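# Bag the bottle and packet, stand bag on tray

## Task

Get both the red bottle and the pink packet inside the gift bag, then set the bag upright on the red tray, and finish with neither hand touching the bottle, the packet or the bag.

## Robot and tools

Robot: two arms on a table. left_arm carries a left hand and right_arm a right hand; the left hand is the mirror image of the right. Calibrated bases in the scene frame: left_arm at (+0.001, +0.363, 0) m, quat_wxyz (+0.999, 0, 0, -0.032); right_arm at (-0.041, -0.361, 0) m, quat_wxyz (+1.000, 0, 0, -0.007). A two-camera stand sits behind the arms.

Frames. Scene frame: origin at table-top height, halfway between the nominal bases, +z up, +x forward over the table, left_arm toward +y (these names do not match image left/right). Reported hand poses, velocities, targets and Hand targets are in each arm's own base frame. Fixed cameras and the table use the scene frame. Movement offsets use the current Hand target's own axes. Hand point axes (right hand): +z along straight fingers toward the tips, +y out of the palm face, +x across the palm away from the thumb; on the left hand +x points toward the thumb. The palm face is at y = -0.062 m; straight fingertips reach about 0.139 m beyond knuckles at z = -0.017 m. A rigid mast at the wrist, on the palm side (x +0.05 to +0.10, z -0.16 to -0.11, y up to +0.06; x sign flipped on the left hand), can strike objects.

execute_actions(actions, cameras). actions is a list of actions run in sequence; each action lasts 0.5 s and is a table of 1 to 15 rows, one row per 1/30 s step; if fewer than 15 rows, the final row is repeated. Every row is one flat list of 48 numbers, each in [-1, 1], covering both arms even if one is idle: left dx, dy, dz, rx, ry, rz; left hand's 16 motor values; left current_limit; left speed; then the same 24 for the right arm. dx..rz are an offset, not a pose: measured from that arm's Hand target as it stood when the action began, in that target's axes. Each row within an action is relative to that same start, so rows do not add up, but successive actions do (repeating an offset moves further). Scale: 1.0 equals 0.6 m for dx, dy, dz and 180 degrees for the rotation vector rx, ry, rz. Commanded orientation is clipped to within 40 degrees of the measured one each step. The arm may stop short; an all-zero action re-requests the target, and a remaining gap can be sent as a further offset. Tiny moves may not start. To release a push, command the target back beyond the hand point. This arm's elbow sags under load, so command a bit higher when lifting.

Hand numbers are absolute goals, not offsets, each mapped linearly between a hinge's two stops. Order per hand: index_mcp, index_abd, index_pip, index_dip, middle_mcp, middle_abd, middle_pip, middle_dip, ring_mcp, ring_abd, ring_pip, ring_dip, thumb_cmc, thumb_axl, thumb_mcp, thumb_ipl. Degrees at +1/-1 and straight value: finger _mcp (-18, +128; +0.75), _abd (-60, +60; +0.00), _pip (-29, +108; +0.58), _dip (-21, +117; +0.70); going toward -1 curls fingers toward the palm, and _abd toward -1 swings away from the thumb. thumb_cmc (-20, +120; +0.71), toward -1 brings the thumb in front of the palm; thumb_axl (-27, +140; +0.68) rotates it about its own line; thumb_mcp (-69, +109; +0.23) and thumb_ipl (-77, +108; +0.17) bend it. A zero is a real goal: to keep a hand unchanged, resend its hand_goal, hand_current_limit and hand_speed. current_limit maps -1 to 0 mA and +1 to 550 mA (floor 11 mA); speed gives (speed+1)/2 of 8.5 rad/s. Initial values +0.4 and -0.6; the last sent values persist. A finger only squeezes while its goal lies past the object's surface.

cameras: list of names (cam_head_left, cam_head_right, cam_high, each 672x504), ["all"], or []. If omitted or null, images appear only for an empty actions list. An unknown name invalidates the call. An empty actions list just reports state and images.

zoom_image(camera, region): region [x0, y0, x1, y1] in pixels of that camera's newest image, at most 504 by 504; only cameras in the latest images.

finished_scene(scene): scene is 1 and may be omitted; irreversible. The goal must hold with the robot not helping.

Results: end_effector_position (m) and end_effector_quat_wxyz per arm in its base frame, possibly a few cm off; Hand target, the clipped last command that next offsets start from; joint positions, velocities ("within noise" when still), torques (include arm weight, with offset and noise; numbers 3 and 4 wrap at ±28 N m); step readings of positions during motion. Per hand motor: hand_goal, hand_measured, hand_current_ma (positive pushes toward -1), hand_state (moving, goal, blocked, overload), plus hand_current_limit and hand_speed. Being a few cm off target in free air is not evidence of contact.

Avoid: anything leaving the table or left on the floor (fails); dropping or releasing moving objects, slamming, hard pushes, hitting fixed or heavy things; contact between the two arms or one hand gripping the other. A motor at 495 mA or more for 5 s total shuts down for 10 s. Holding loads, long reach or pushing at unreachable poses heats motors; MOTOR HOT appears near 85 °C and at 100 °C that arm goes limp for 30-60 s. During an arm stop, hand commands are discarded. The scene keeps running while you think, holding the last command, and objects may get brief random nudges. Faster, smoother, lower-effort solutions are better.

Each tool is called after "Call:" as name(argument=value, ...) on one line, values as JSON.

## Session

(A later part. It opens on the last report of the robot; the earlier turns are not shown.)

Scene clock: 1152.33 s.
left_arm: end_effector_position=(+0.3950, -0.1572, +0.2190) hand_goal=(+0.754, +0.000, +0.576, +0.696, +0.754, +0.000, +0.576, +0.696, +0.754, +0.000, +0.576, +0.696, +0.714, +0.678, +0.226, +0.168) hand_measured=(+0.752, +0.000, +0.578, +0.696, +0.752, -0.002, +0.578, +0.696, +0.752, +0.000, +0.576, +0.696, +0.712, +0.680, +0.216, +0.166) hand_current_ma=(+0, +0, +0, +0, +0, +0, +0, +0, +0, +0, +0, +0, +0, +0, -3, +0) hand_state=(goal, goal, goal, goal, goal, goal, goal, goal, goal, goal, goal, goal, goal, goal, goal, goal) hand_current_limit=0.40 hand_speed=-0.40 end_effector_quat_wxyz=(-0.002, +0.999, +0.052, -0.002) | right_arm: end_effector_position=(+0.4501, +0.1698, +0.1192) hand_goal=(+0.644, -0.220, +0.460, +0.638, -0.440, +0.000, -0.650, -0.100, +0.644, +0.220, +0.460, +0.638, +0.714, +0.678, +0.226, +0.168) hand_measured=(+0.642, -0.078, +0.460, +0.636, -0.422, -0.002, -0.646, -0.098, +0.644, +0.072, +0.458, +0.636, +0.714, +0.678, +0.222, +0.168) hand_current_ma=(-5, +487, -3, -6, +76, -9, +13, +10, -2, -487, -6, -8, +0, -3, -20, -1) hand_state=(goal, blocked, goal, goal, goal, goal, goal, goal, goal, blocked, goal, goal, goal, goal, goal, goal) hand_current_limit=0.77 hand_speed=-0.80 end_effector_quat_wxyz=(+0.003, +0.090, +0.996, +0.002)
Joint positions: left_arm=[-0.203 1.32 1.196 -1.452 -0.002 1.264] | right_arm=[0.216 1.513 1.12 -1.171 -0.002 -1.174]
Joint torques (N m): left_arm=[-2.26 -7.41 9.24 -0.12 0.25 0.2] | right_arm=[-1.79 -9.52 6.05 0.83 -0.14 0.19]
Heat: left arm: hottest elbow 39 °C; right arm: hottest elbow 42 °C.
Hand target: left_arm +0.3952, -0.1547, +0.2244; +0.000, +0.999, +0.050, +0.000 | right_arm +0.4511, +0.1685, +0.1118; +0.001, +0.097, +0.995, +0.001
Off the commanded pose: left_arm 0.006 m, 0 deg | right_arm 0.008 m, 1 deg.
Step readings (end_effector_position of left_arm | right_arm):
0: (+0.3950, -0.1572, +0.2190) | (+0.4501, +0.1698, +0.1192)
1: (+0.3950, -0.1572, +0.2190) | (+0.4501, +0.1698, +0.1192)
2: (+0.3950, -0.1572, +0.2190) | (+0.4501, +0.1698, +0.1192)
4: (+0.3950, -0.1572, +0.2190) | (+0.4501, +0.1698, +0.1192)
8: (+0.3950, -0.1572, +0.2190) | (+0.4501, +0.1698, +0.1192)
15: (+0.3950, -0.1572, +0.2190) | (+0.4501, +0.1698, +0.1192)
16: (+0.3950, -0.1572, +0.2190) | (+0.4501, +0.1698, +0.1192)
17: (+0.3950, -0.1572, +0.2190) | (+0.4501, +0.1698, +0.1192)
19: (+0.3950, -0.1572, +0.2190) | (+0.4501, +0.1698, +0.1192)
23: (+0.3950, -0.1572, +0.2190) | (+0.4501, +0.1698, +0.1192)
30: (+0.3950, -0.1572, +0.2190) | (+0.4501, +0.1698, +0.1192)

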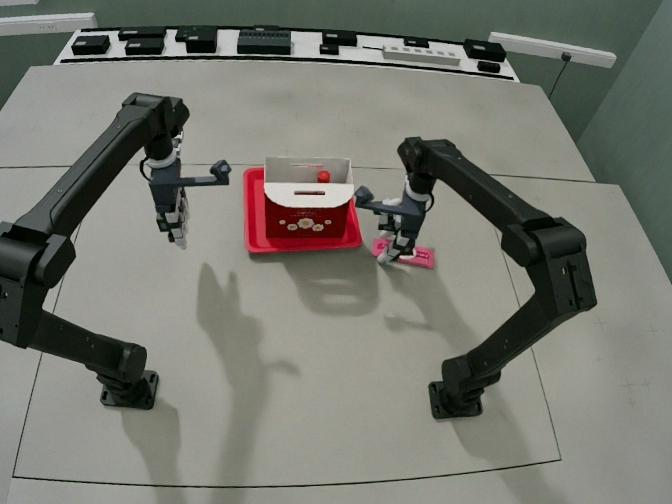

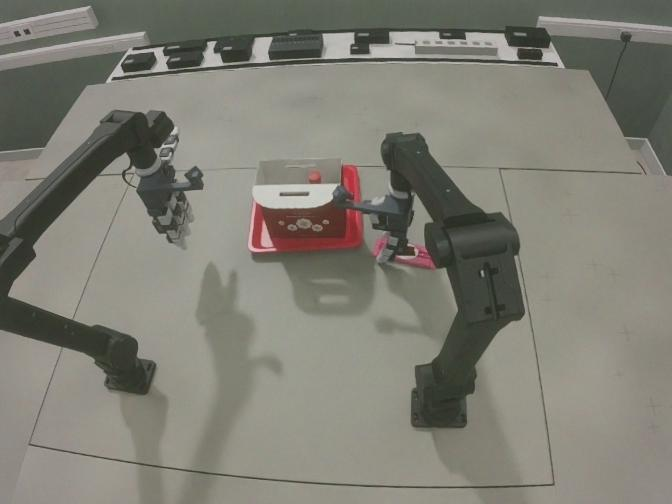

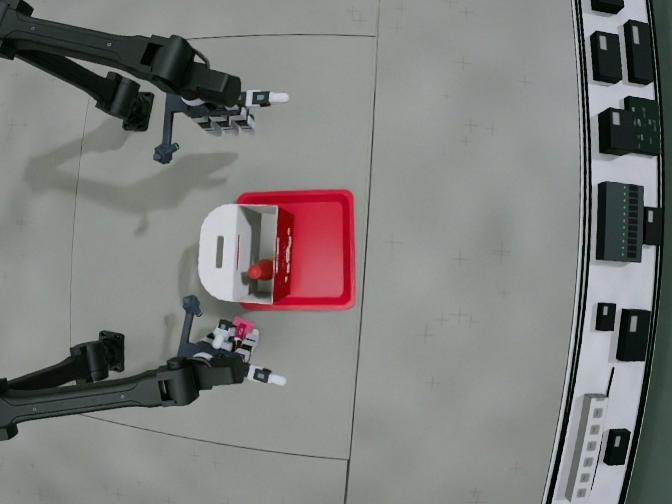

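Call:
execute_actions(actions=[[[0,0,0,0,0,0,0.754,0,0.576,0.696,0.754,0,0.576,0.696,0.754,0,0.576,0.696,0.714,0.678,0.226,0.168,0.4,-0.4,-0.01,0.002,-0.025,0,0,0,0.644,-0.22,0.459,0.638,-0.44,0,-0.65,-0.1,0.644,0.22,0.459,0.638,0.714,0.678,0.226,0.168,0.77,-0.8]],[[0,0,0,0,0,0,0.754,0,0.576,0.696,0.754,0,0.576,0.696,0.754,0,0.576,0.696,0.714,0.678,0.226,0.168,0.4,-0.4,-0.01,0.002,-0.025,0,0,0,0.644,-0.22,0.459,0.638,-0.44,0,-0.65,-0.1,0.644,0.22,0.459,0.638,0.714,0.678,0.226,0.168,0.77,-0.8]]], cameras=["all"])

Call:
zoom_image(camera="cam_head_left", region=[360, 200, 440, 280])

Call:
zoom_image(camera="cam_high", region=[180, 300, 280, 400])

Scene clock: 1157.60 s.
left_arm: end_effector_position=(+0.3950, -0.1572, +0.2190) hand_goal=(+0.754, +0.000, +0.576, +0.696, +0.754, +0.000, +0.576, +0.696, +0.754, +0.000, +0.576, +0.696, +0.714, +0.678, +0.226, +0.168) hand_measured=(+0.752, +0.000, +0.578, +0.696, +0.752, -0.002, +0.578, +0.696, +0.752, +0.000, +0.576, +0.696, +0.712, +0.680, +0.216, +0.166) hand_current_ma=(+0, +0, +0, +0, +0, +0, +0, +0, +0, +0, +0, +0, +0, +0, -3, +0) hand_state=(goal, goal, goal, goal, goal, goal, goal, goal, goal, goal, goal, goal, goal, goal, goal, goal) hand_current_limit=0.40 hand_speed=-0.40 end_effector_quat_wxyz=(-0.002, +0.999, +0.052, -0.002) | right_arm: end_effector_position=(+0.4399, +0.1676, +0.1203) hand_goal=(+0.644, -0.220, +0.460, +0.638, -0.440, +0.000, -0.650, -0.100, +0.644, +0.220, +0.460, +0.638, +0.714, +0.678, +0.226, +0.168) hand_measured=(+0.636, -0.078, +0.452, +0.636, -0.422, -0.002, -0.646, -0.098, +0.652, +0.072, +0.462, +0.638, +0.714, +0.678, +0.222, +0.168) hand_current_ma=(-36, +487, -28, -9, +76, -9, +13, +10, +32, -487, +9, +0, +0, -3, -20, -1) hand_state=(goal, blocked, goal, goal, goal, goal, goal, goal, goal, blocked, goal, goal, goal, goal, goal, goal) hand_current_limit=0.77 hand_speed=-0.80 end_effector_quat_wxyz=(-0.020, +0.090, +0.996, -0.005)
Joint positions: left_arm=[-0.203 1.32 1.196 -1.452 -0.002 1.264] | right_arm=[0.216 1.513 1.13 -1.229 -0.002 -1.174]
Joint torques (N m): left_arm=[-2.26 -7.41 9.24 -0.1 0.25 0.2] | right_arm=[-2.37 -9.93 10.99 -0.43 -0.16 0.07]
Heat: left arm: hottest elbow 39 °C; right arm: hottest elbow 42 °C.
Hand target: left_arm +0.3952, -0.1547, +0.2244; +0.000, +0.999, +0.050, +0.000 | right_arm +0.4633, +0.1685, +0.1418; +0.001, +0.097, +0.995, +0.001
Off the commanded pose: left_arm 0.006 m, 0 deg | right_arm 0.032 m, 3 deg.
Step readings (end_effector_position of left_arm | right_arm):
0: (+0.3950, -0.1572, +0.2190) | (+0.4501, +0.1698, +0.1192)
1: (+0.3950, -0.1572, +0.2190) | (+0.4501, +0.1698, +0.1192)
2: (+0.3950, -0.1572, +0.2190) | (+0.4501, +0.1698, +0.1192)
4: (+0.3950, -0.1572, +0.2190) | (+0.4499, +0.1698, +0.1191)
8: (+0.3950, -0.1572, +0.2190) | (+0.4479, +0.1693, +0.1187)
15: (+0.3950, -0.1572, +0.2190) | (+0.4467, +0.1691, +0.1185)
16: (+0.3950, -0.1572, +0.2190) | (+0.4467, +0.1690, +0.1184)
17: (+0.3950, -0.1572, +0.2190) | (+0.4458, +0.1689, +0.1183)
19: (+0.3950, -0.1572, +0.2190) | (+0.4433, +0.1683, +0.1180)
23: (+0.3950, -0.1572, +0.2190) | (+0.4397, +0.1675, +0.1184)
30: (+0.3950, -0.1572, +0.2190) | (+0.4399, +0.1676, +0.1202)

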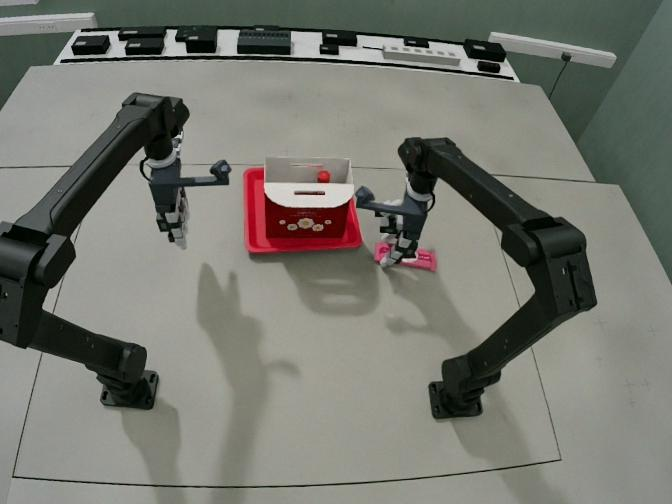

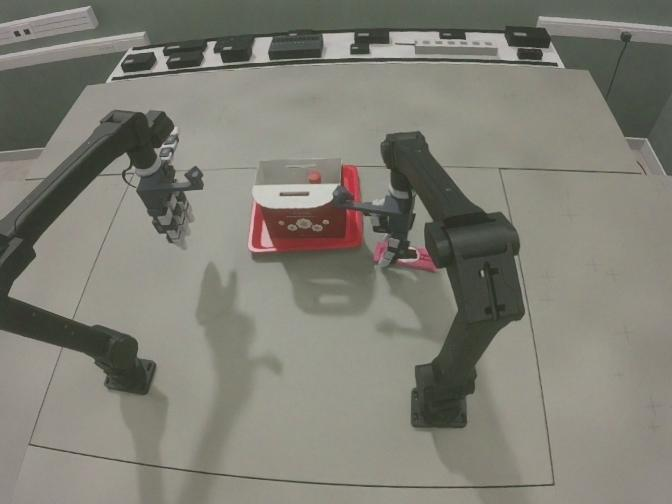

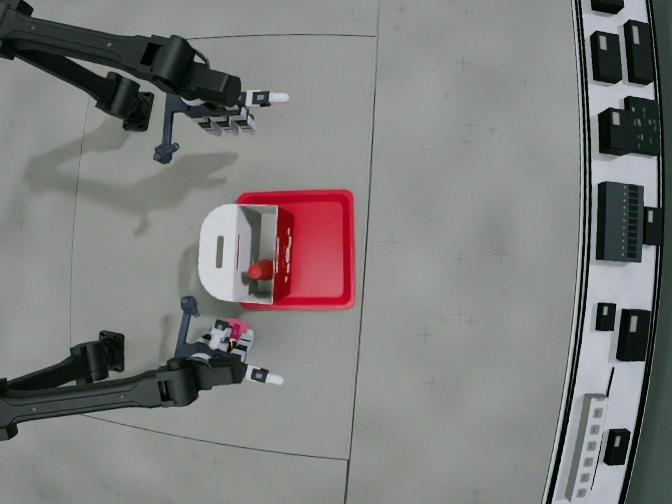

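Scaled by 6.300 from the camera's 672x504 image, which has a finer 960x720 frame.

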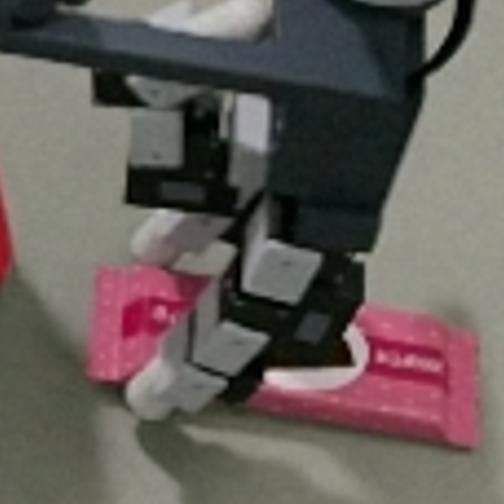

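Scaled by 5.040 from the camera's 672x504 image, which has a finer 960x720 frame.

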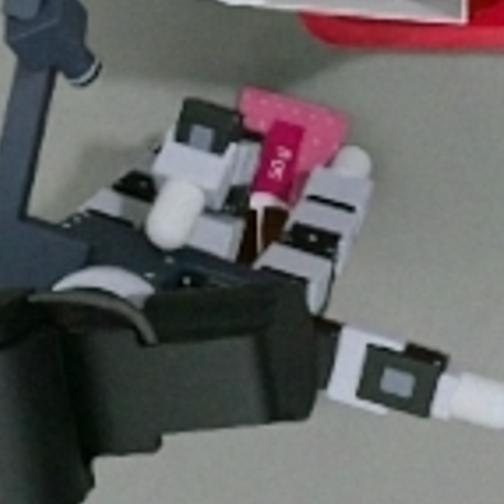

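Call:
execute_actions(actions=[[[0,0,0,0,0,0,0.754,0,0.576,0.696,0.754,0,0.576,0.696,0.754,0,0.576,0.696,0.714,0.678,0.226,0.168,0.4,-0.4,-0.005,0.002,-0.025,0,0,0,0.644,-0.22,0.459,0.638,-0.44,0,-0.65,-0.1,0.644,0.22,0.459,0.638,0.714,0.678,0.226,0.168,0.77,-0.8]],[[0,0,0,0,0,0,0.754,0,0.576,0.696,0.754,0,0.576,0.696,0.754,0,0.576,0.696,0.714,0.678,0.226,0.168,0.4,-0.4,0,0,-0.025,0,0,0,0.644,-0.22,0.459,0.638,-0.44,0,-0.65,-0.1,0.644,0.22,0.459,0.638,0.714,0.678,0.226,0.168,0.77,-0.8]]], cameras=["all"])

Call:
zoom_image(camera="cam_head_left", region=[360, 200, 440, 280])

Call:
zoom_image(camera="cam_high", region=[180, 300, 280, 400])

Scene clock: 1167.53 s.
left_arm: end_effector_position=(+0.3950, -0.1572, +0.2190) hand_goal=(+0.754, +0.000, +0.576, +0.696, +0.754, +0.000, +0.576, +0.696, +0.754, +0.000, +0.576, +0.696, +0.714, +0.678, +0.226, +0.168) hand_measured=(+0.752, +0.000, +0.578, +0.696, +0.752, -0.002, +0.578, +0.696, +0.752, +0.000, +0.576, +0.696, +0.712, +0.680, +0.216, +0.166) hand_current_ma=(+0, +0, +0, +0, +0, +0, +0, +0, +0, +0, +0, +0, +0, +0, -3, +0) hand_state=(goal, goal, goal, goal, goal, goal, goal, goal, goal, goal, goal, goal, goal, goal, goal, goal) hand_current_limit=0.40 hand_speed=-0.40 end_effector_quat_wxyz=(-0.002, +0.999, +0.052, -0.002) | right_arm: end_effector_position=(+0.4443, +0.1685, +0.1427) hand_goal=(+0.644, -0.220, +0.460, +0.638, -0.440, +0.000, -0.650, -0.100, +0.644, +0.220, +0.460, +0.638, +0.714, +0.678, +0.226, +0.168) hand_measured=(+0.640, -0.078, +0.454, +0.636, -0.422, -0.002, -0.646, -0.098, +0.652, +0.072, +0.462, +0.638, +0.714, +0.678, +0.222, +0.168) hand_current_ma=(-17, +487, -21, -9, +76, -9, +13, +10, +32, -487, +9, +0, +0, -3, -20, -1) hand_state=(goal, blocked, goal, goal, goal, goal, goal, goal, goal, blocked, goal, goal, goal, goal, goal, goal) hand_current_limit=0.77 hand_speed=-0.80 end_effector_quat_wxyz=(-0.027, +0.090, +0.996, -0.007)
Joint positions: left_arm=[-0.203 1.32 1.196 -1.452 -0.002 1.264] | right_arm=[0.216 1.513 1.194 -1.308 -0.002 -1.174]
Joint torques (N m): left_arm=[-2.32 -7.47 9.24 -0.12 0.26 0.2] | right_arm=[-2.08 -10.75 11.08 -0.53 -0.13 0.1]
Heat: left arm: hottest elbow 39 °C; right arm: hottest elbow 44 °C.
Hand target: left_arm +0.3952, -0.1547, +0.2244; +0.000, +0.999, +0.050, +0.000 | right_arm +0.4663, +0.1690, +0.1718; +0.001, +0.097, +0.995, +0.001
Off the commanded pose: left_arm 0.006 m, 0 deg | right_arm 0.036 m, 3 deg.
Step readings (end_effector_position of left_arm | right_arm):
0: (+0.3950, -0.1572, +0.2190) | (+0.4399, +0.1676, +0.1203)
1: (+0.3950, -0.1572, +0.2190) | (+0.4398, +0.1675, +0.1203)
2: (+0.3950, -0.1572, +0.2190) | (+0.4396, +0.1675, +0.1209)
4: (+0.3950, -0.1572, +0.2190) | (+0.4392, +0.1674, +0.1231)
8: (+0.3950, -0.1572, +0.2190) | (+0.4425, +0.1681, +0.1302)
15: (+0.3950, -0.1572, +0.2190) | (+0.4442, +0.1685, +0.1334)
16: (+0.3950, -0.1572, +0.2190) | (+0.4441, +0.1685, +0.1334)
17: (+0.3950, -0.1572, +0.2190) | (+0.4437, +0.1684, +0.1339)
19: (+0.3950, -0.1572, +0.2190) | (+0.4426, +0.1681, +0.1354)
23: (+0.3950, -0.1572, +0.2190) | (+0.4436, +0.1684, +0.1403)
30: (+0.3950, -0.1572, +0.2190) | (+0.4445, +0.1686, +0.1427)

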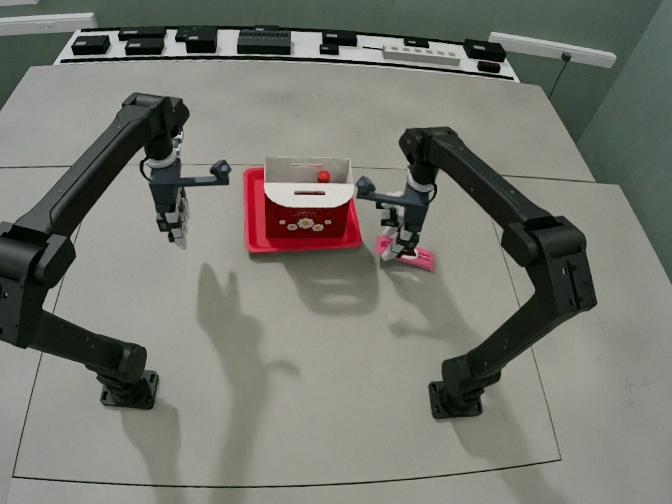

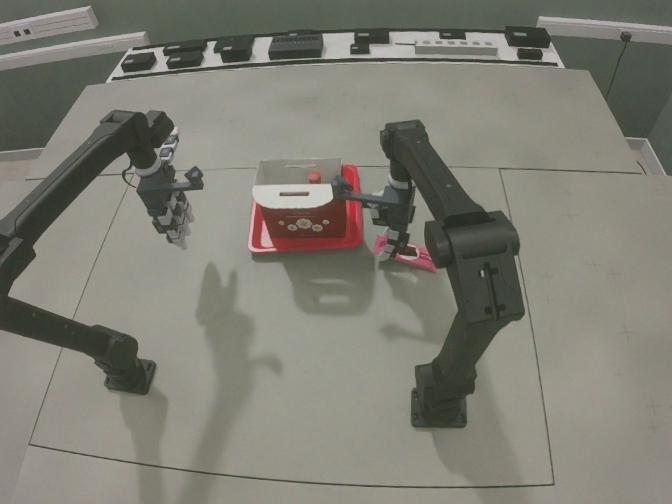

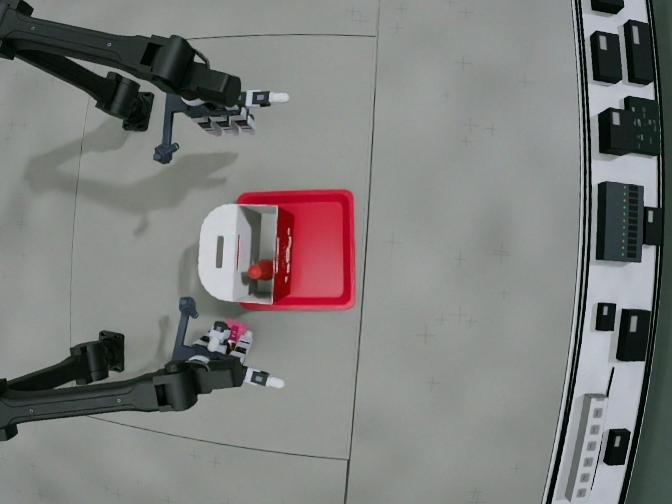

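Scaled by 6.300 from the camera's 672x504 image, which has a finer 960x720 frame.

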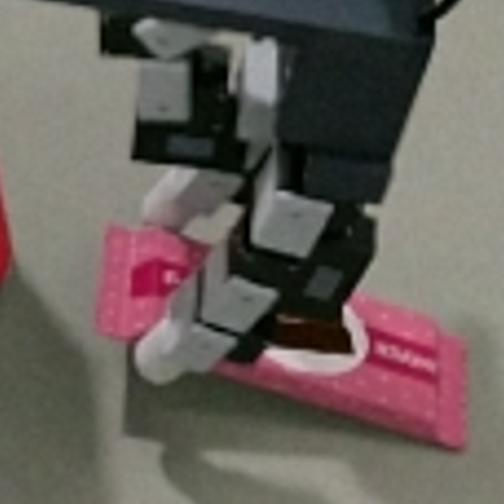

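Scaled by 5.040 from the camera's 672x504 image, which has a finer 960x720 frame.

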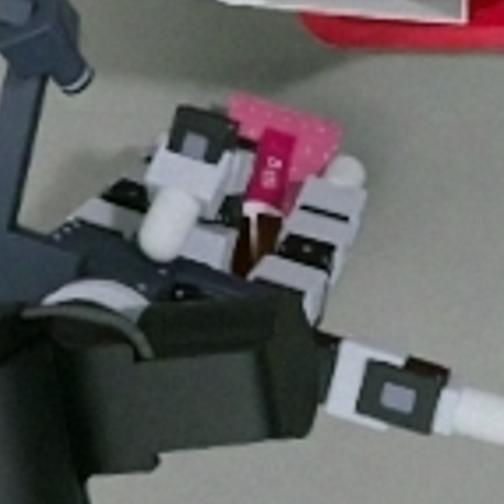

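Call:
execute_actions(actions=[[[0,0,0,0,0,0,0.754,0,0.576,0.696,0.754,0,0.576,0.696,0.754,0,0.576,0.696,0.714,0.678,0.226,0.168,0.4,-0.4,0,-0.01,-0.04,0,0,0,0.644,-0.22,0.459,0.638,-0.44,0,-0.65,-0.1,0.644,0.22,0.459,0.638,0.714,0.678,0.226,0.168,0.77,-0.8]],[[0,0,0,0,0,0,0.754,0,0.576,0.696,0.754,0,0.576,0.696,0.754,0,0.576,0.696,0.714,0.678,0.226,0.168,0.4,-0.4,0,-0.015,-0.04,0,0,0,0.644,-0.22,0.459,0.638,-0.44,0,-0.65,-0.1,0.644,0.22,0.459,0.638,0.714,0.678,0.226,0.168,0.77,-0.8]]], cameras=["all"])

Call:
zoom_image(camera="cam_head_left", region=[360, 200, 440, 280])

Call:
zoom_image(camera="cam_high", region=[180, 300, 280, 400])

Scene clock: 1174.73 s.
left_arm: end_effector_position=(+0.3950, -0.1572, +0.2190) hand_goal=(+0.754, +0.000, +0.576, +0.696, +0.754, +0.000, +0.576, +0.696, +0.754, +0.000, +0.576, +0.696, +0.714, +0.678, +0.226, +0.168) hand_measured=(+0.752, +0.000, +0.578, +0.696, +0.752, -0.002, +0.578, +0.696, +0.752, +0.000, +0.576, +0.696, +0.712, +0.680, +0.216, +0.166) hand_current_ma=(+0, +0, +0, +0, +0, +0, +0, +0, +0, +0, +0, +0, +0, +0, -3, +0) hand_state=(goal, goal, goal, goal, goal, goal, goal, goal, goal, goal, goal, goal, goal, goal, goal, goal) hand_current_limit=0.40 hand_speed=-0.40 end_effector_quat_wxyz=(-0.002, +0.999, +0.052, -0.002) | right_arm: end_effector_position=(+0.4465, +0.1538, +0.1886) hand_goal=(+0.644, -0.220, +0.460, +0.638, -0.440, +0.000, -0.650, -0.100, +0.644, +0.220, +0.460, +0.638, +0.714, +0.678, +0.226, +0.168) hand_measured=(+0.640, -0.078, +0.454, +0.636, -0.422, -0.002, -0.646, -0.098, +0.652, +0.072, +0.462, +0.638, +0.714, +0.678, +0.222, +0.168) hand_current_ma=(-15, +487, -19, -9, +76, -9, +13, +10, +33, -487, +10, +0, +0, -3, -20, -1) hand_state=(goal, blocked, goal, goal, goal, goal, goal, goal, goal, blocked, goal, goal, goal, goal, goal, goal) hand_current_limit=0.77 hand_speed=-0.80 end_effector_quat_wxyz=(-0.029, +0.101, +0.994, -0.007)
Joint positions: left_arm=[-0.203 1.32 1.196 -1.452 -0.002 1.264] | right_arm=[0.183 1.478 1.28 -1.432 -0.002 -1.185]
Joint torques (N m): left_arm=[-2.26 -7.47 9.24 -0.12 0.26 0.2] | right_arm=[-2.73 -11.4 11.56 -0.47 -0.12 -0.11]
Heat: left arm: hottest elbow 40 °C; right arm: hottest elbow 43 °C.
Hand target: left_arm +0.3952, -0.1547, +0.2244; +0.000, +0.999, +0.050, +0.000 | right_arm +0.4634, +0.1543, +0.2197; +0.001, +0.097, +0.995, +0.001
Off the commanded pose: left_arm 0.006 m, 0 deg | right_arm 0.035 m, 4 deg.
Step readings (end_effector_position of left_arm | right_arm):
0: (+0.3950, -0.1572, +0.2190) | (+0.4443, +0.1685, +0.1427)
1: (+0.3950, -0.1572, +0.2190) | (+0.4442, +0.1685, +0.1427)
2: (+0.3950, -0.1572, +0.2190) | (+0.4438, +0.1682, +0.1435)
4: (+0.3950, -0.1572, +0.2190) | (+0.4425, +0.1672, +0.1459)
8: (+0.3950, -0.1572, +0.2190) | (+0.4440, +0.1642, +0.1554)
15: (+0.3950, -0.1572, +0.2190) | (+0.4463, +0.1627, +0.1645)
16: (+0.3950, -0.1572, +0.2190) | (+0.4462, +0.1627, +0.1646)
17: (+0.3950, -0.1572, +0.2190) | (+0.4457, +0.1620, +0.1651)
19: (+0.3950, -0.1572, +0.2190) | (+0.4439, +0.1601, +0.1673)
23: (+0.3950, -0.1572, +0.2190) | (+0.4443, +0.1564, +0.1776)
30: (+0.3950, -0.1572, +0.2190) | (+0.4470, +0.1538, +0.1887)

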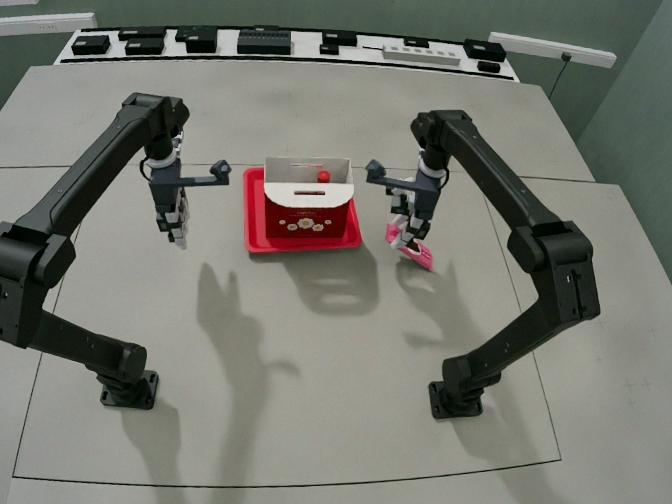

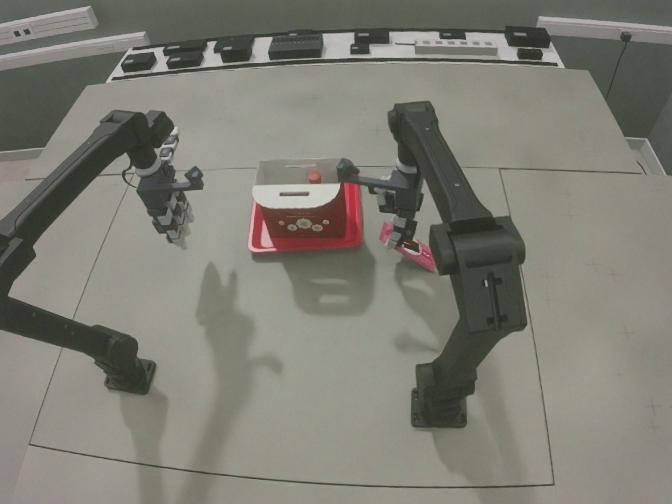

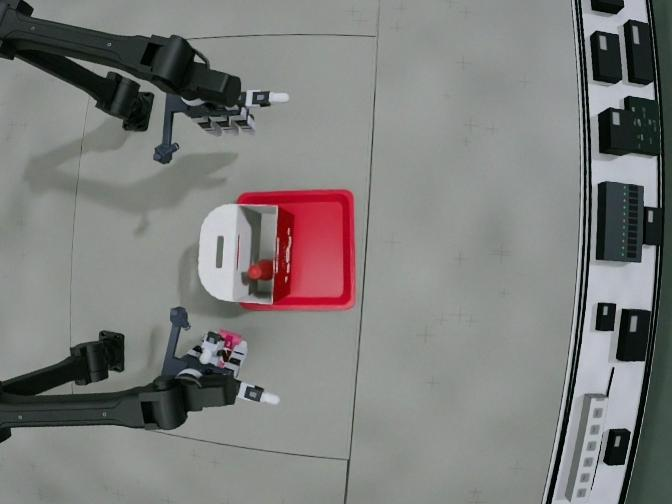

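Scaled by 6.300 from the camera's 672x504 image, which has a finer 960x720 frame.

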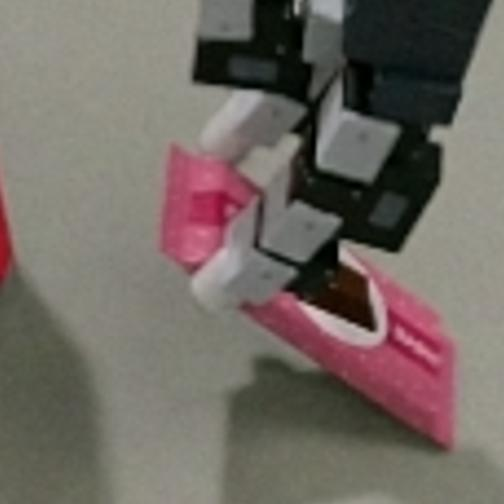

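Scaled by 5.040 from the camera's 672x504 image, which has a finer 960x720 frame.

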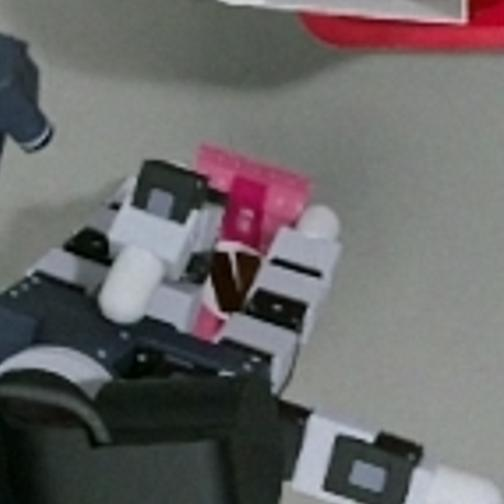

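Call:
execute_actions(actions=[[[0,0,0,0,0,0,0.754,0,0.576,0.696,0.754,0,0.576,0.696,0.754,0,0.576,0.696,0.714,0.678,0.226,0.168,0.4,-0.4,0,-0.02,-0.04,0,0,0,0.644,-0.22,0.459,0.638,-0.44,0,-0.65,-0.1,0.644,0.22,0.459,0.638,0.714,0.678,0.226,0.168,0.77,-0.8]],[[0,0,0,0,0,0,0.754,0,0.576,0.696,0.754,0,0.576,0.696,0.754,0,0.576,0.696,0.714,0.678,0.226,0.168,0.4,-0.4,0,-0.03,-0.04,0,0,0,0.644,-0.22,0.459,0.638,-0.44,0,-0.65,-0.1,0.644,0.22,0.459,0.638,0.714,0.678,0.226,0.168,0.77,-0.8]],[[0,0,0,0,0,0,0.754,0,0.576,0.696,0.754,0,0.576,0.696,0.754,0,0.576,0.696,0.714,0.678,0.226,0.168,0.4,-0.4,0,-0.02,-0.04,0,0,0,0.644,-0.22,0.459,0.638,-0.44,0,-0.65,-0.1,0.644,0.22,0.459,0.638,0.714,0.678,0.226,0.168,0.77,-0.8]]], cameras=["all"])

Call:
zoom_image(camera="cam_head_left", region=[360, 180, 460, 280])

Call:
zoom_image(camera="cam_high", region=[180, 320, 280, 420])

Scene clock: 1181.30 s.
left_arm: end_effector_position=(+0.3950, -0.1572, +0.2190) hand_goal=(+0.754, +0.000, +0.576, +0.696, +0.754, +0.000, +0.576, +0.696, +0.754, +0.000, +0.576, +0.696, +0.714, +0.678, +0.226, +0.168) hand_measured=(+0.752, +0.000, +0.578, +0.696, +0.752, -0.002, +0.578, +0.696, +0.752, +0.000, +0.576, +0.696, +0.712, +0.680, +0.216, +0.166) hand_current_ma=(+0, +0, +0, +0, +0, +0, +0, +0, +0, +0, +0, +0, +0, +0, -3, +0) hand_state=(goal, goal, goal, goal, goal, goal, goal, goal, goal, goal, goal, goal, goal, goal, goal, goal) hand_current_limit=0.40 hand_speed=-0.40 end_effector_quat_wxyz=(-0.002, +0.999, +0.052, -0.002) | right_arm: end_effector_position=(+0.4429, +0.1139, +0.2583) hand_goal=(+0.644, -0.220, +0.460, +0.638, -0.440, +0.000, -0.650, -0.100, +0.644, +0.220, +0.460, +0.638, +0.714, +0.678, +0.226, +0.168) hand_measured=(+0.642, -0.080, +0.456, +0.636, -0.422, -0.002, -0.646, -0.098, +0.652, +0.072, +0.462, +0.638, +0.714, +0.678, +0.222, +0.168) hand_current_ma=(-9, +487, -14, -9, +76, -9, +13, +10, +33, -487, +11, +1, +0, -3, -20, -1) hand_state=(goal, blocked, goal, goal, goal, goal, goal, goal, goal, blocked, goal, goal, goal, goal, goal, goal) hand_current_limit=0.77 hand_speed=-0.80 end_effector_quat_wxyz=(-0.032, +0.101, +0.994, -0.006)
Joint positions: left_arm=[-0.203 1.32 1.196 -1.452 -0.002 1.264] | right_arm=[0.088 1.439 1.421 -1.618 0 -1.279]
Joint torques (N m): left_arm=[-2.26 -7.41 9.24 -0.12 0.25 0.19] | right_arm=[-2.67 -10.17 11.69 -0.34 -0.21 -0.13]
Heat: left arm: hottest elbow 40 °C; right arm: hottest elbow 44 °C.
Hand target: left_arm +0.3952, -0.1547, +0.2244; +0.000, +0.999, +0.050, +0.000 | right_arm +0.4552, +0.1129, +0.2915; +0.001, +0.097, +0.995, +0.001
Off the commanded pose: left_arm 0.006 m, 0 deg | right_arm 0.036 m, 4 deg.
Step readings (end_effector_position of left_arm | right_arm):
0: (+0.3950, -0.1572, +0.2190) | (+0.4464, +0.1538, +0.1886)
1: (+0.3950, -0.1572, +0.2190) | (+0.4461, +0.1538, +0.1886)
2: (+0.3950, -0.1572, +0.2190) | (+0.4457, +0.1531, +0.1892)
4: (+0.3950, -0.1572, +0.2190) | (+0.4439, +0.1511, +0.1917)
8: (+0.3950, -0.1572, +0.2190) | (+0.4442, +0.1456, +0.2014)
15: (+0.3950, -0.1572, +0.2190) | (+0.4462, +0.1421, +0.2117)
16: (+0.3950, -0.1572, +0.2190) | (+0.4461, +0.1420, +0.2119)
17: (+0.3950, -0.1572, +0.2190) | (+0.4454, +0.1411, +0.2124)
19: (+0.3950, -0.1572, +0.2190) | (+0.4431, +0.1385, +0.2150)
23: (+0.3950, -0.1572, +0.2190) | (+0.4429, +0.1298, +0.2246)
30: (+0.3950, -0.1572, +0.2190) | (+0.4447, +0.1242, +0.2356)
31: (+0.3950, -0.1572, +0.2190) | (+0.4445, +0.1242, +0.2359)
32: (+0.3950, -0.1572, +0.2190) | (+0.4438, +0.1239, +0.2367)
34: (+0.3950, -0.1572, +0.2190) | (+0.4413, +0.1224, +0.2398)
38: (+0.3950, -0.1572, +0.2190) | (+0.4422, +0.1174, +0.2502)
45: (+0.3950, -0.1572, +0.2190) | (+0.4438, +0.1138, +0.2583)

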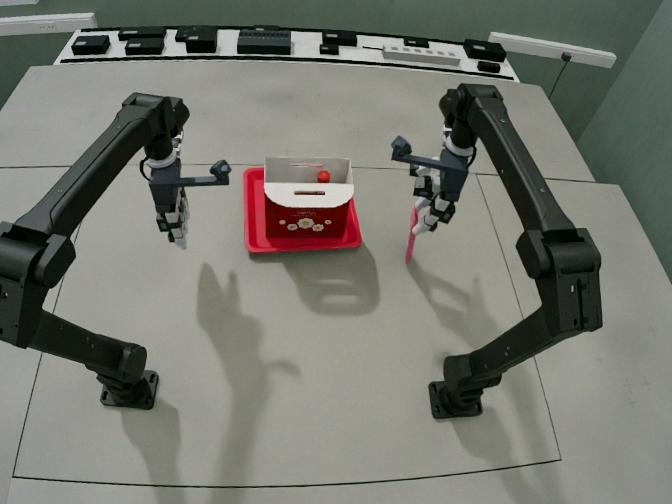

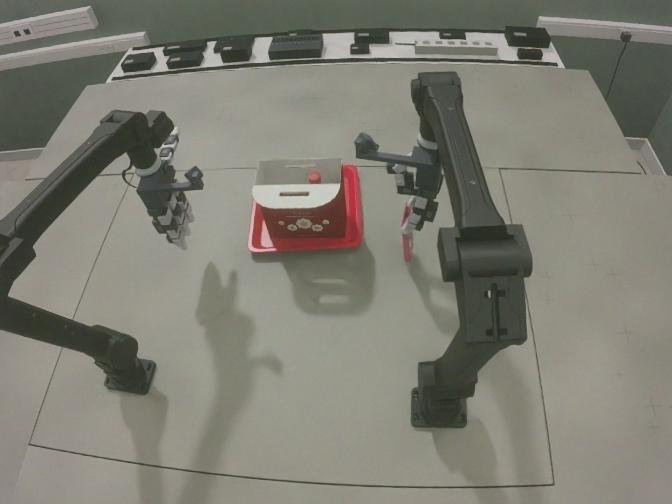

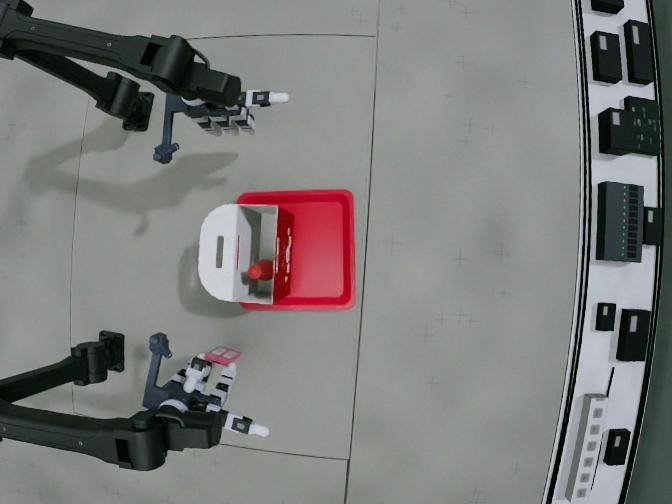

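Scaled by 5.040 from the camera's 672x504 image, which has a finer 960x720 frame.

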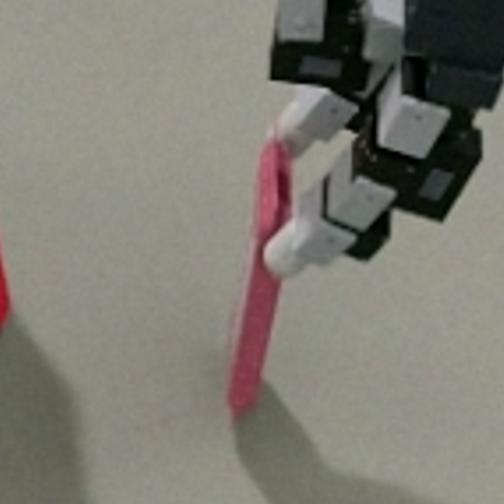

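Scaled by 5.040 from the camera's 672x504 image, which has a finer 960x720 frame.

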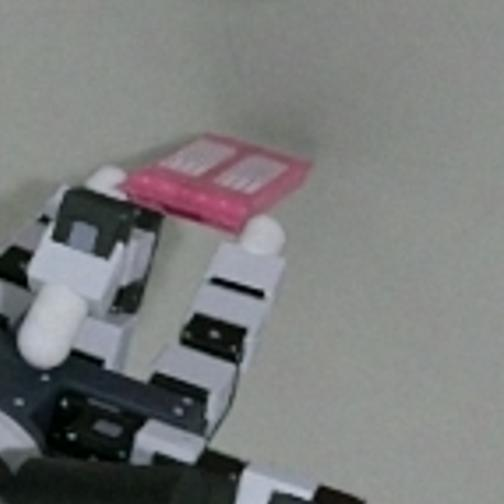

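Call:
execute_actions(actions=[[[0,0,0,0,0,0,0.754,0,0.576,0.696,0.754,0,0.576,0.696,0.754,0,0.576,0.696,0.714,0.678,0.226,0.168,0.4,-0.4,0,0,-0.05,0,0,0,0.644,-0.22,0.459,0.638,-0.44,0,-0.65,-0.1,0.644,0.22,0.459,0.638,0.714,0.678,0.226,0.168,0.77,-0.8]],[[0,0,0,0,0,0,0.754,0,0.576,0.696,0.754,0,0.576,0.696,0.754,0,0.576,0.696,0.714,0.678,0.226,0.168,0.4,-0.4,0,0,-0.05,0,0,0,0.644,-0.22,0.459,0.638,-0.44,0,-0.65,-0.1,0.644,0.22,0.459,0.638,0.714,0.678,0.226,0.168,0.77,-0.8]]], cameras=["all"])

Call:
zoom_image(camera="cam_head_left", region=[360, 160, 460, 280])

Call:
zoom_image(camera="cam_high", region=[180, 320, 280, 420])

Scene clock: 1201.77 s.
left_arm: end_effector_position=(+0.3950, -0.1572, +0.2190) hand_goal=(+0.754, +0.000, +0.576, +0.696, +0.754, +0.000, +0.576, +0.696, +0.754, +0.000, +0.576, +0.696, +0.714, +0.678, +0.226, +0.168) hand_measured=(+0.752, +0.000, +0.578, +0.696, +0.752, -0.002, +0.578, +0.696, +0.752, +0.000, +0.576, +0.696, +0.712, +0.680, +0.216, +0.166) hand_current_ma=(+0, +0, +0, +0, +0, +0, +0, +0, +0, +0, +0, +0, +0, +0, -3, +0) hand_state=(goal, goal, goal, goal, goal, goal, goal, goal, goal, goal, goal, goal, goal, goal, goal, goal) hand_current_limit=0.40 hand_speed=-0.40 end_effector_quat_wxyz=(-0.002, +0.999, +0.052, -0.002) | right_arm: end_effector_position=(+0.4464, +0.1151, +0.3193) hand_goal=(+0.644, -0.220, +0.460, +0.638, -0.440, +0.000, -0.650, -0.100, +0.644, +0.220, +0.460, +0.638, +0.714, +0.678, +0.226, +0.168) hand_measured=(+0.642, -0.080, +0.456, +0.636, -0.422, -0.002, -0.646, -0.098, +0.652, +0.072, +0.462, +0.638, +0.714, +0.678, +0.222, +0.168) hand_current_ma=(-9, +487, -13, -9, +76, -9, +13, +10, +33, -487, +11, +1, +0, -3, -20, -1) hand_state=(goal, blocked, goal, goal, goal, goal, goal, goal, goal, blocked, goal, goal, goal, goal, goal, goal) hand_current_limit=0.77 hand_speed=-0.80 end_effector_quat_wxyz=(+0.006, +0.101, +0.995, +0.007)
Joint positions: left_arm=[-0.203 1.32 1.196 -1.452 -0.002 1.264] | right_arm=[0.086 1.405 1.537 -1.687 -0.011 -1.284]
Joint torques (N m): left_arm=[-2.26 -7.47 9.22 -0.13 0.26 0.19] | right_arm=[-2.55 -9.76 11.66 -0.2 -0.34 -0.07]
Heat: left arm: hottest elbow 40 °C; right arm: hottest elbow 47 °C.
Hand target: left_arm +0.3952, -0.1547, +0.2244; +0.000, +0.999, +0.050, +0.000 | right_arm +0.4550, +0.1129, +0.3516; +0.001, +0.097, +0.995, +0.001
Off the commanded pose: left_arm 0.006 m, 0 deg | right_arm 0.034 m, 1 deg.
joint sent to its limit (right arm) — joint 4 (wrist pitch), lower limit. The joint targets are off in orientation, not in position.
Step readings (end_effector_position of left_arm | right_arm):
0: (+0.3950, -0.1572, +0.2190) | (+0.4428, +0.1139, +0.2583)
1: (+0.3950, -0.1572, +0.2190) | (+0.4429, +0.1139, +0.2586)
2: (+0.3950, -0.1572, +0.2190) | (+0.4421, +0.1138, +0.2598)
4: (+0.3950, -0.1572, +0.2190) | (+0.4401, +0.1137, +0.2652)
8: (+0.3950, -0.1572, +0.2190) | (+0.4432, +0.1139, +0.2821)
15: (+0.3950, -0.1572, +0.2190) | (+0.4456, +0.1142, +0.2909)
16: (+0.3950, -0.1572, +0.2190) | (+0.4454, +0.1141, +0.2908)
17: (+0.3950, -0.1572, +0.2190) | (+0.4453, +0.1144, +0.2912)
19: (+0.3950, -0.1572, +0.2190) | (+0.4454, +0.1151, +0.2935)
23: (+0.3950, -0.1572, +0.2190) | (+0.4460, +0.1154, +0.3033)
30: (+0.3950, -0.1572, +0.2190) | (+0.4463, +0.1150, +0.3188)

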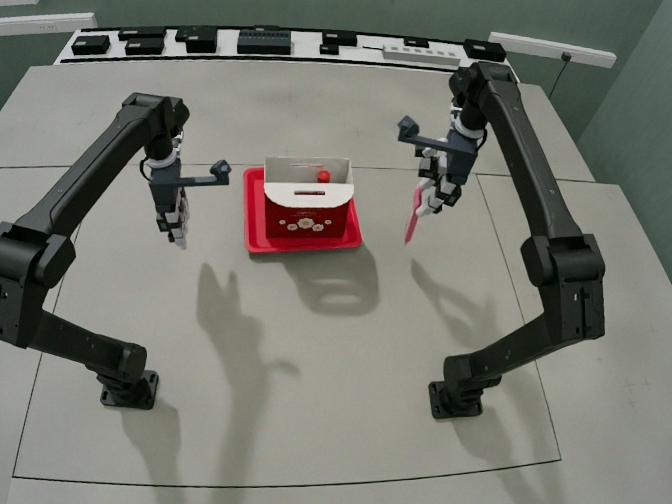

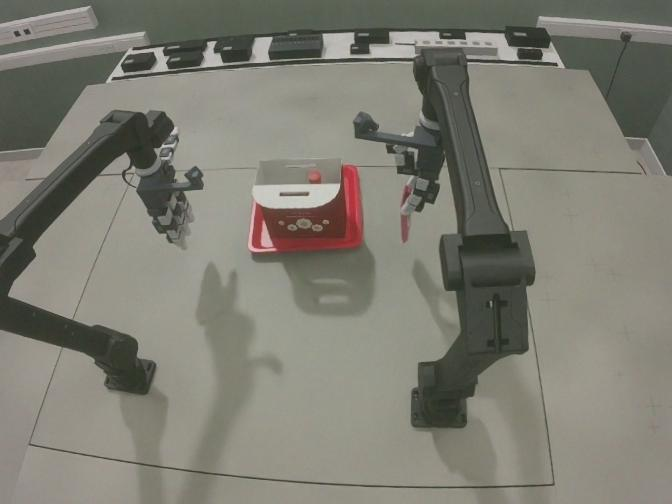

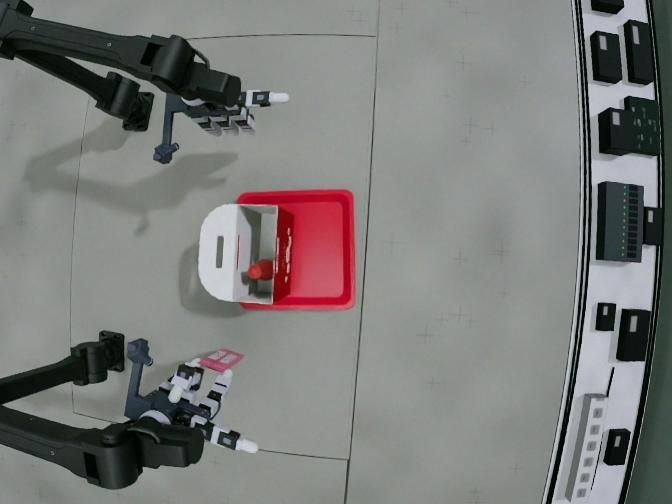

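Scaled by 4.200 from the camera's 672x504 image, which has a finer 960x720 frame.

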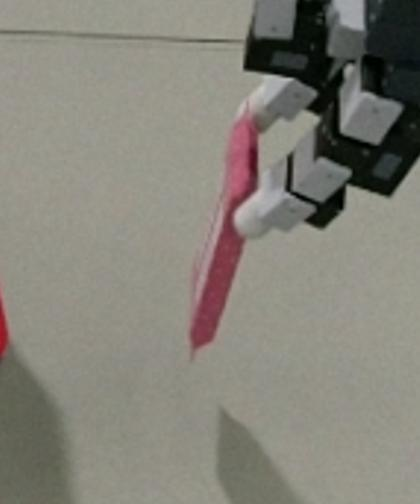

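Scaled by 5.040 from the camera's 672x504 image, which has a finer 960x720 frame.

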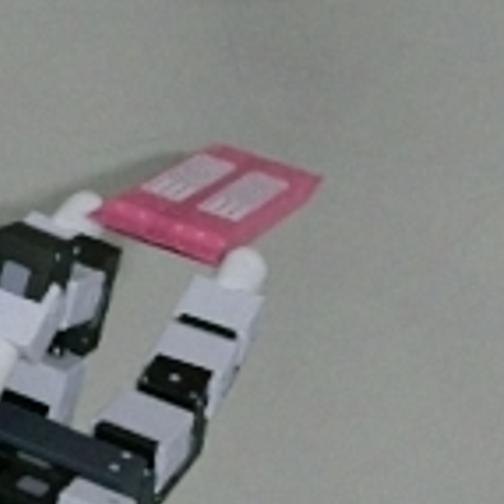

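Call:
execute_actions(actions=[[[0,0,0,0,0,0,0.754,0,0.576,0.696,0.754,0,0.576,0.696,0.754,0,0.576,0.696,0.714,0.678,0.226,0.168,0.4,-0.4,0,0,-0.03,0,0,0.14,0.644,-0.22,0.459,0.638,-0.44,0,-0.65,-0.1,0.644,0.22,0.459,0.638,0.714,0.678,0.226,0.168,0.77,-0.8]],[[0,0,0,0,0,0,0.754,0,0.576,0.696,0.754,0,0.576,0.696,0.754,0,0.576,0.696,0.714,0.678,0.226,0.168,0.4,-0.4,0,0,-0.03,0,0,0.15,0.644,-0.22,0.459,0.638,-0.44,0,-0.65,-0.1,0.644,0.22,0.459,0.638,0.714,0.678,0.226,0.168,0.77,-0.8]],[[0,0,0,0,0,0,0.754,0,0.576,0.696,0.754,0,0.576,0.696,0.754,0,0.576,0.696,0.714,0.678,0.226,0.168,0.4,-0.4,0,0,-0.03,0,0,0.148,0.644,-0.22,0.459,0.638,-0.44,0,-0.65,-0.1,0.644,0.22,0.459,0.638,0.714,0.678,0.226,0.168,0.77,-0.8]]], cameras=["all"])

Call:
zoom_image(camera="cam_head_left", region=[360, 160, 460, 280])

Call:
zoom_image(camera="cam_high", region=[150, 310, 270, 430])

Scene clock: 1226.50 s.
left_arm: end_effector_position=(+0.3950, -0.1572, +0.2190) hand_goal=(+0.754, +0.000, +0.576, +0.696, +0.754, +0.000, +0.576, +0.696, +0.754, +0.000, +0.576, +0.696, +0.714, +0.678, +0.226, +0.168) hand_measured=(+0.752, +0.000, +0.578, +0.696, +0.752, -0.002, +0.578, +0.696, +0.752, +0.000, +0.576, +0.696, +0.712, +0.680, +0.216, +0.166) hand_current_ma=(+0, +0, +0, +0, +0, +0, +0, +0, +0, +0, +0, +0, +0, +0, -3, +0) hand_state=(goal, goal, goal, goal, goal, goal, goal, goal, goal, goal, goal, goal, goal, goal, goal, goal) hand_current_limit=0.40 hand_speed=-0.40 end_effector_quat_wxyz=(-0.002, +0.999, +0.052, -0.002) | right_arm: end_effector_position=(+0.4461, +0.1084, +0.3753) hand_goal=(+0.644, -0.220, +0.460, +0.638, -0.440, +0.000, -0.650, -0.100, +0.644, +0.220, +0.460, +0.638, +0.714, +0.678, +0.226, +0.168) hand_measured=(+0.644, -0.080, +0.458, +0.636, -0.422, -0.002, -0.648, -0.098, +0.652, +0.072, +0.462, +0.638, +0.714, +0.678, +0.222, +0.168) hand_current_ma=(+3, +487, -5, -7, +76, -9, +11, +10, +34, -487, +11, +1, +1, -3, -20, -1) hand_state=(goal, blocked, goal, goal, goal, goal, goal, goal, goal, blocked, goal, goal, goal, goal, goal, goal) hand_current_limit=0.77 hand_speed=-0.80 end_effector_quat_wxyz=(+0.037, +0.698, +0.713, +0.058)
Joint positions: left_arm=[-0.203 1.32 1.196 -1.452 -0.002 1.264] | right_arm=[0.353 1.286 1.541 -1.689 0.016 0.33]
Joint torques (N m): left_arm=[-2.26 -7.41 9.22 -0.1 0.25 0.2] | right_arm=[-1.73 -7.3 12.1 0.28 0.14 0.19]
Heat: left arm: hottest elbow 40 °C; right arm: hottest elbow 45 °C.
Hand target: left_arm +0.3952, -0.1547, +0.2244; +0.000, +0.999, +0.050, +0.000 | right_arm +0.4549, +0.1128, +0.4054; +0.000, +0.707, +0.707, +0.001
Off the commanded pose: left_arm 0.006 m, 0 deg | right_arm 0.032 m, 8 deg.
joint sent to its limit (right arm) — joint 4 (wrist pitch), lower limit. The joint targets are off in orientation, not in position.
Step readings (end_effector_position of left_arm | right_arm):
0: (+0.3950, -0.1572, +0.2190) | (+0.4464, +0.1151, +0.3193)
1: (+0.3950, -0.1572, +0.2190) | (+0.4466, +0.1151, +0.3194)
2: (+0.3950, -0.1572, +0.2190) | (+0.4477, +0.1151, +0.3206)
4: (+0.3950, -0.1572, +0.2190) | (+0.4517, +0.1138, +0.3251)
8: (+0.3950, -0.1572, +0.2190) | (+0.4528, +0.1111, +0.3436)
15: (+0.3950, -0.1572, +0.2190) | (+0.4484, +0.1133, +0.3634)
16: (+0.3950, -0.1572, +0.2190) | (+0.4491, +0.1134, +0.3634)
17: (+0.3950, -0.1572, +0.2190) | (+0.4506, +0.1133, +0.3636)
19: (+0.3950, -0.1572, +0.2190) | (+0.4542, +0.1127, +0.3647)
23: (+0.3950, -0.1572, +0.2190) | (+0.4547, +0.1172, +0.3712)
30: (+0.3950, -0.1572, +0.2190) | (+0.4535, +0.1181, +0.3772)
31: (+0.3950, -0.1572, +0.2190) | (+0.4539, +0.1168, +0.3772)
32: (+0.3950, -0.1572, +0.2190) | (+0.4542, +0.1158, +0.3772)
34: (+0.3950, -0.1572, +0.2190) | (+0.4544, +0.1131, +0.3772)
38: (+0.3950, -0.1572, +0.2190) | (+0.4500, +0.1190, +0.3767)
45: (+0.3950, -0.1572, +0.2190) | (+0.4453, +0.1157, +0.3762)

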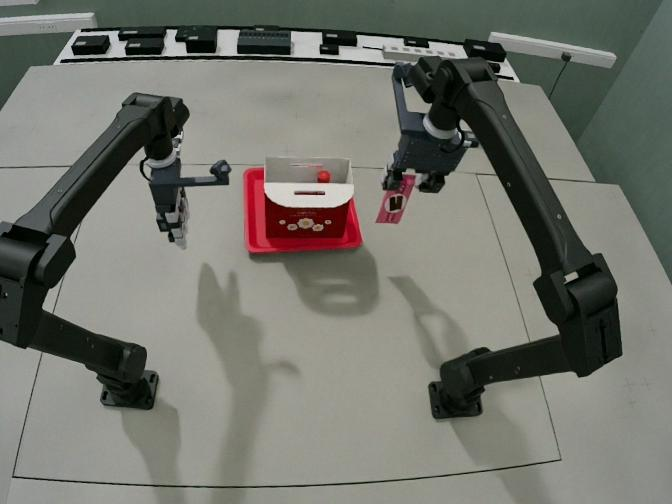

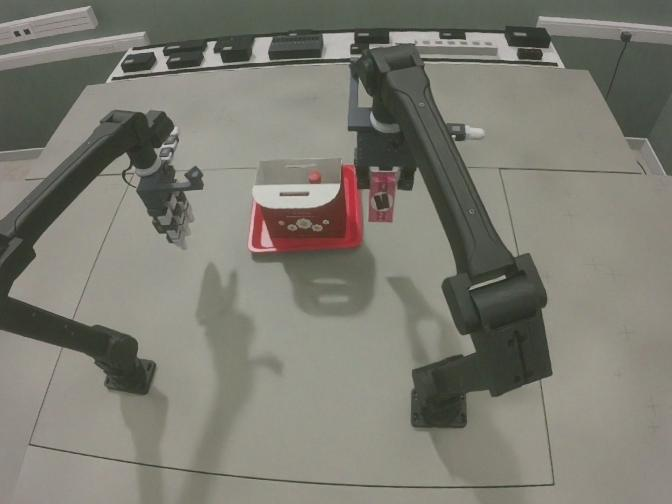

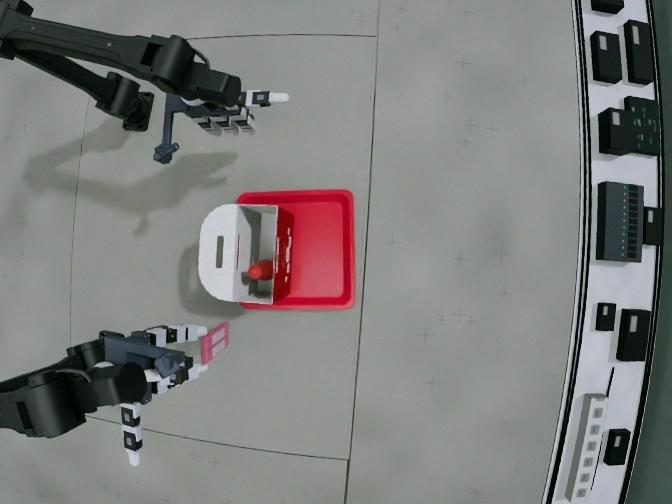

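Scaled by 4.200 from the camera's 672x504 image, which has a finer 960x720 frame.

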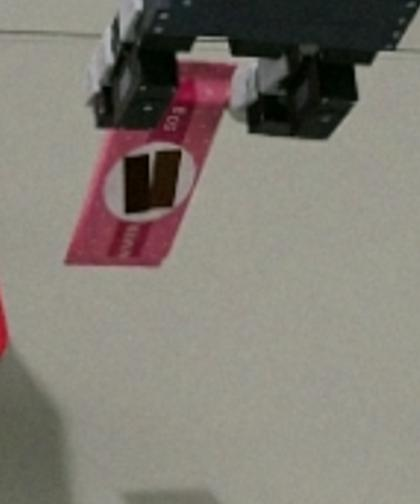

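Scaled by 4.200 from the camera's 672x504 image, which has a finer 960x720 frame.

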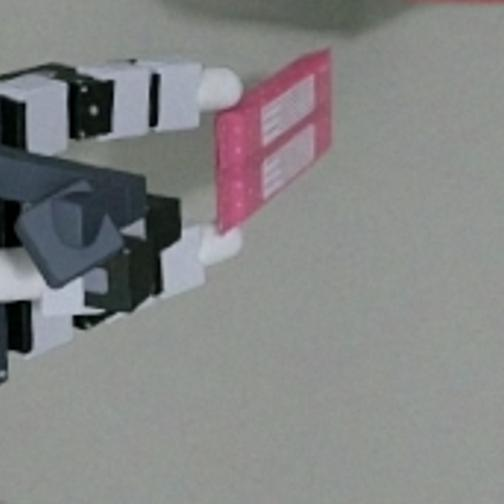

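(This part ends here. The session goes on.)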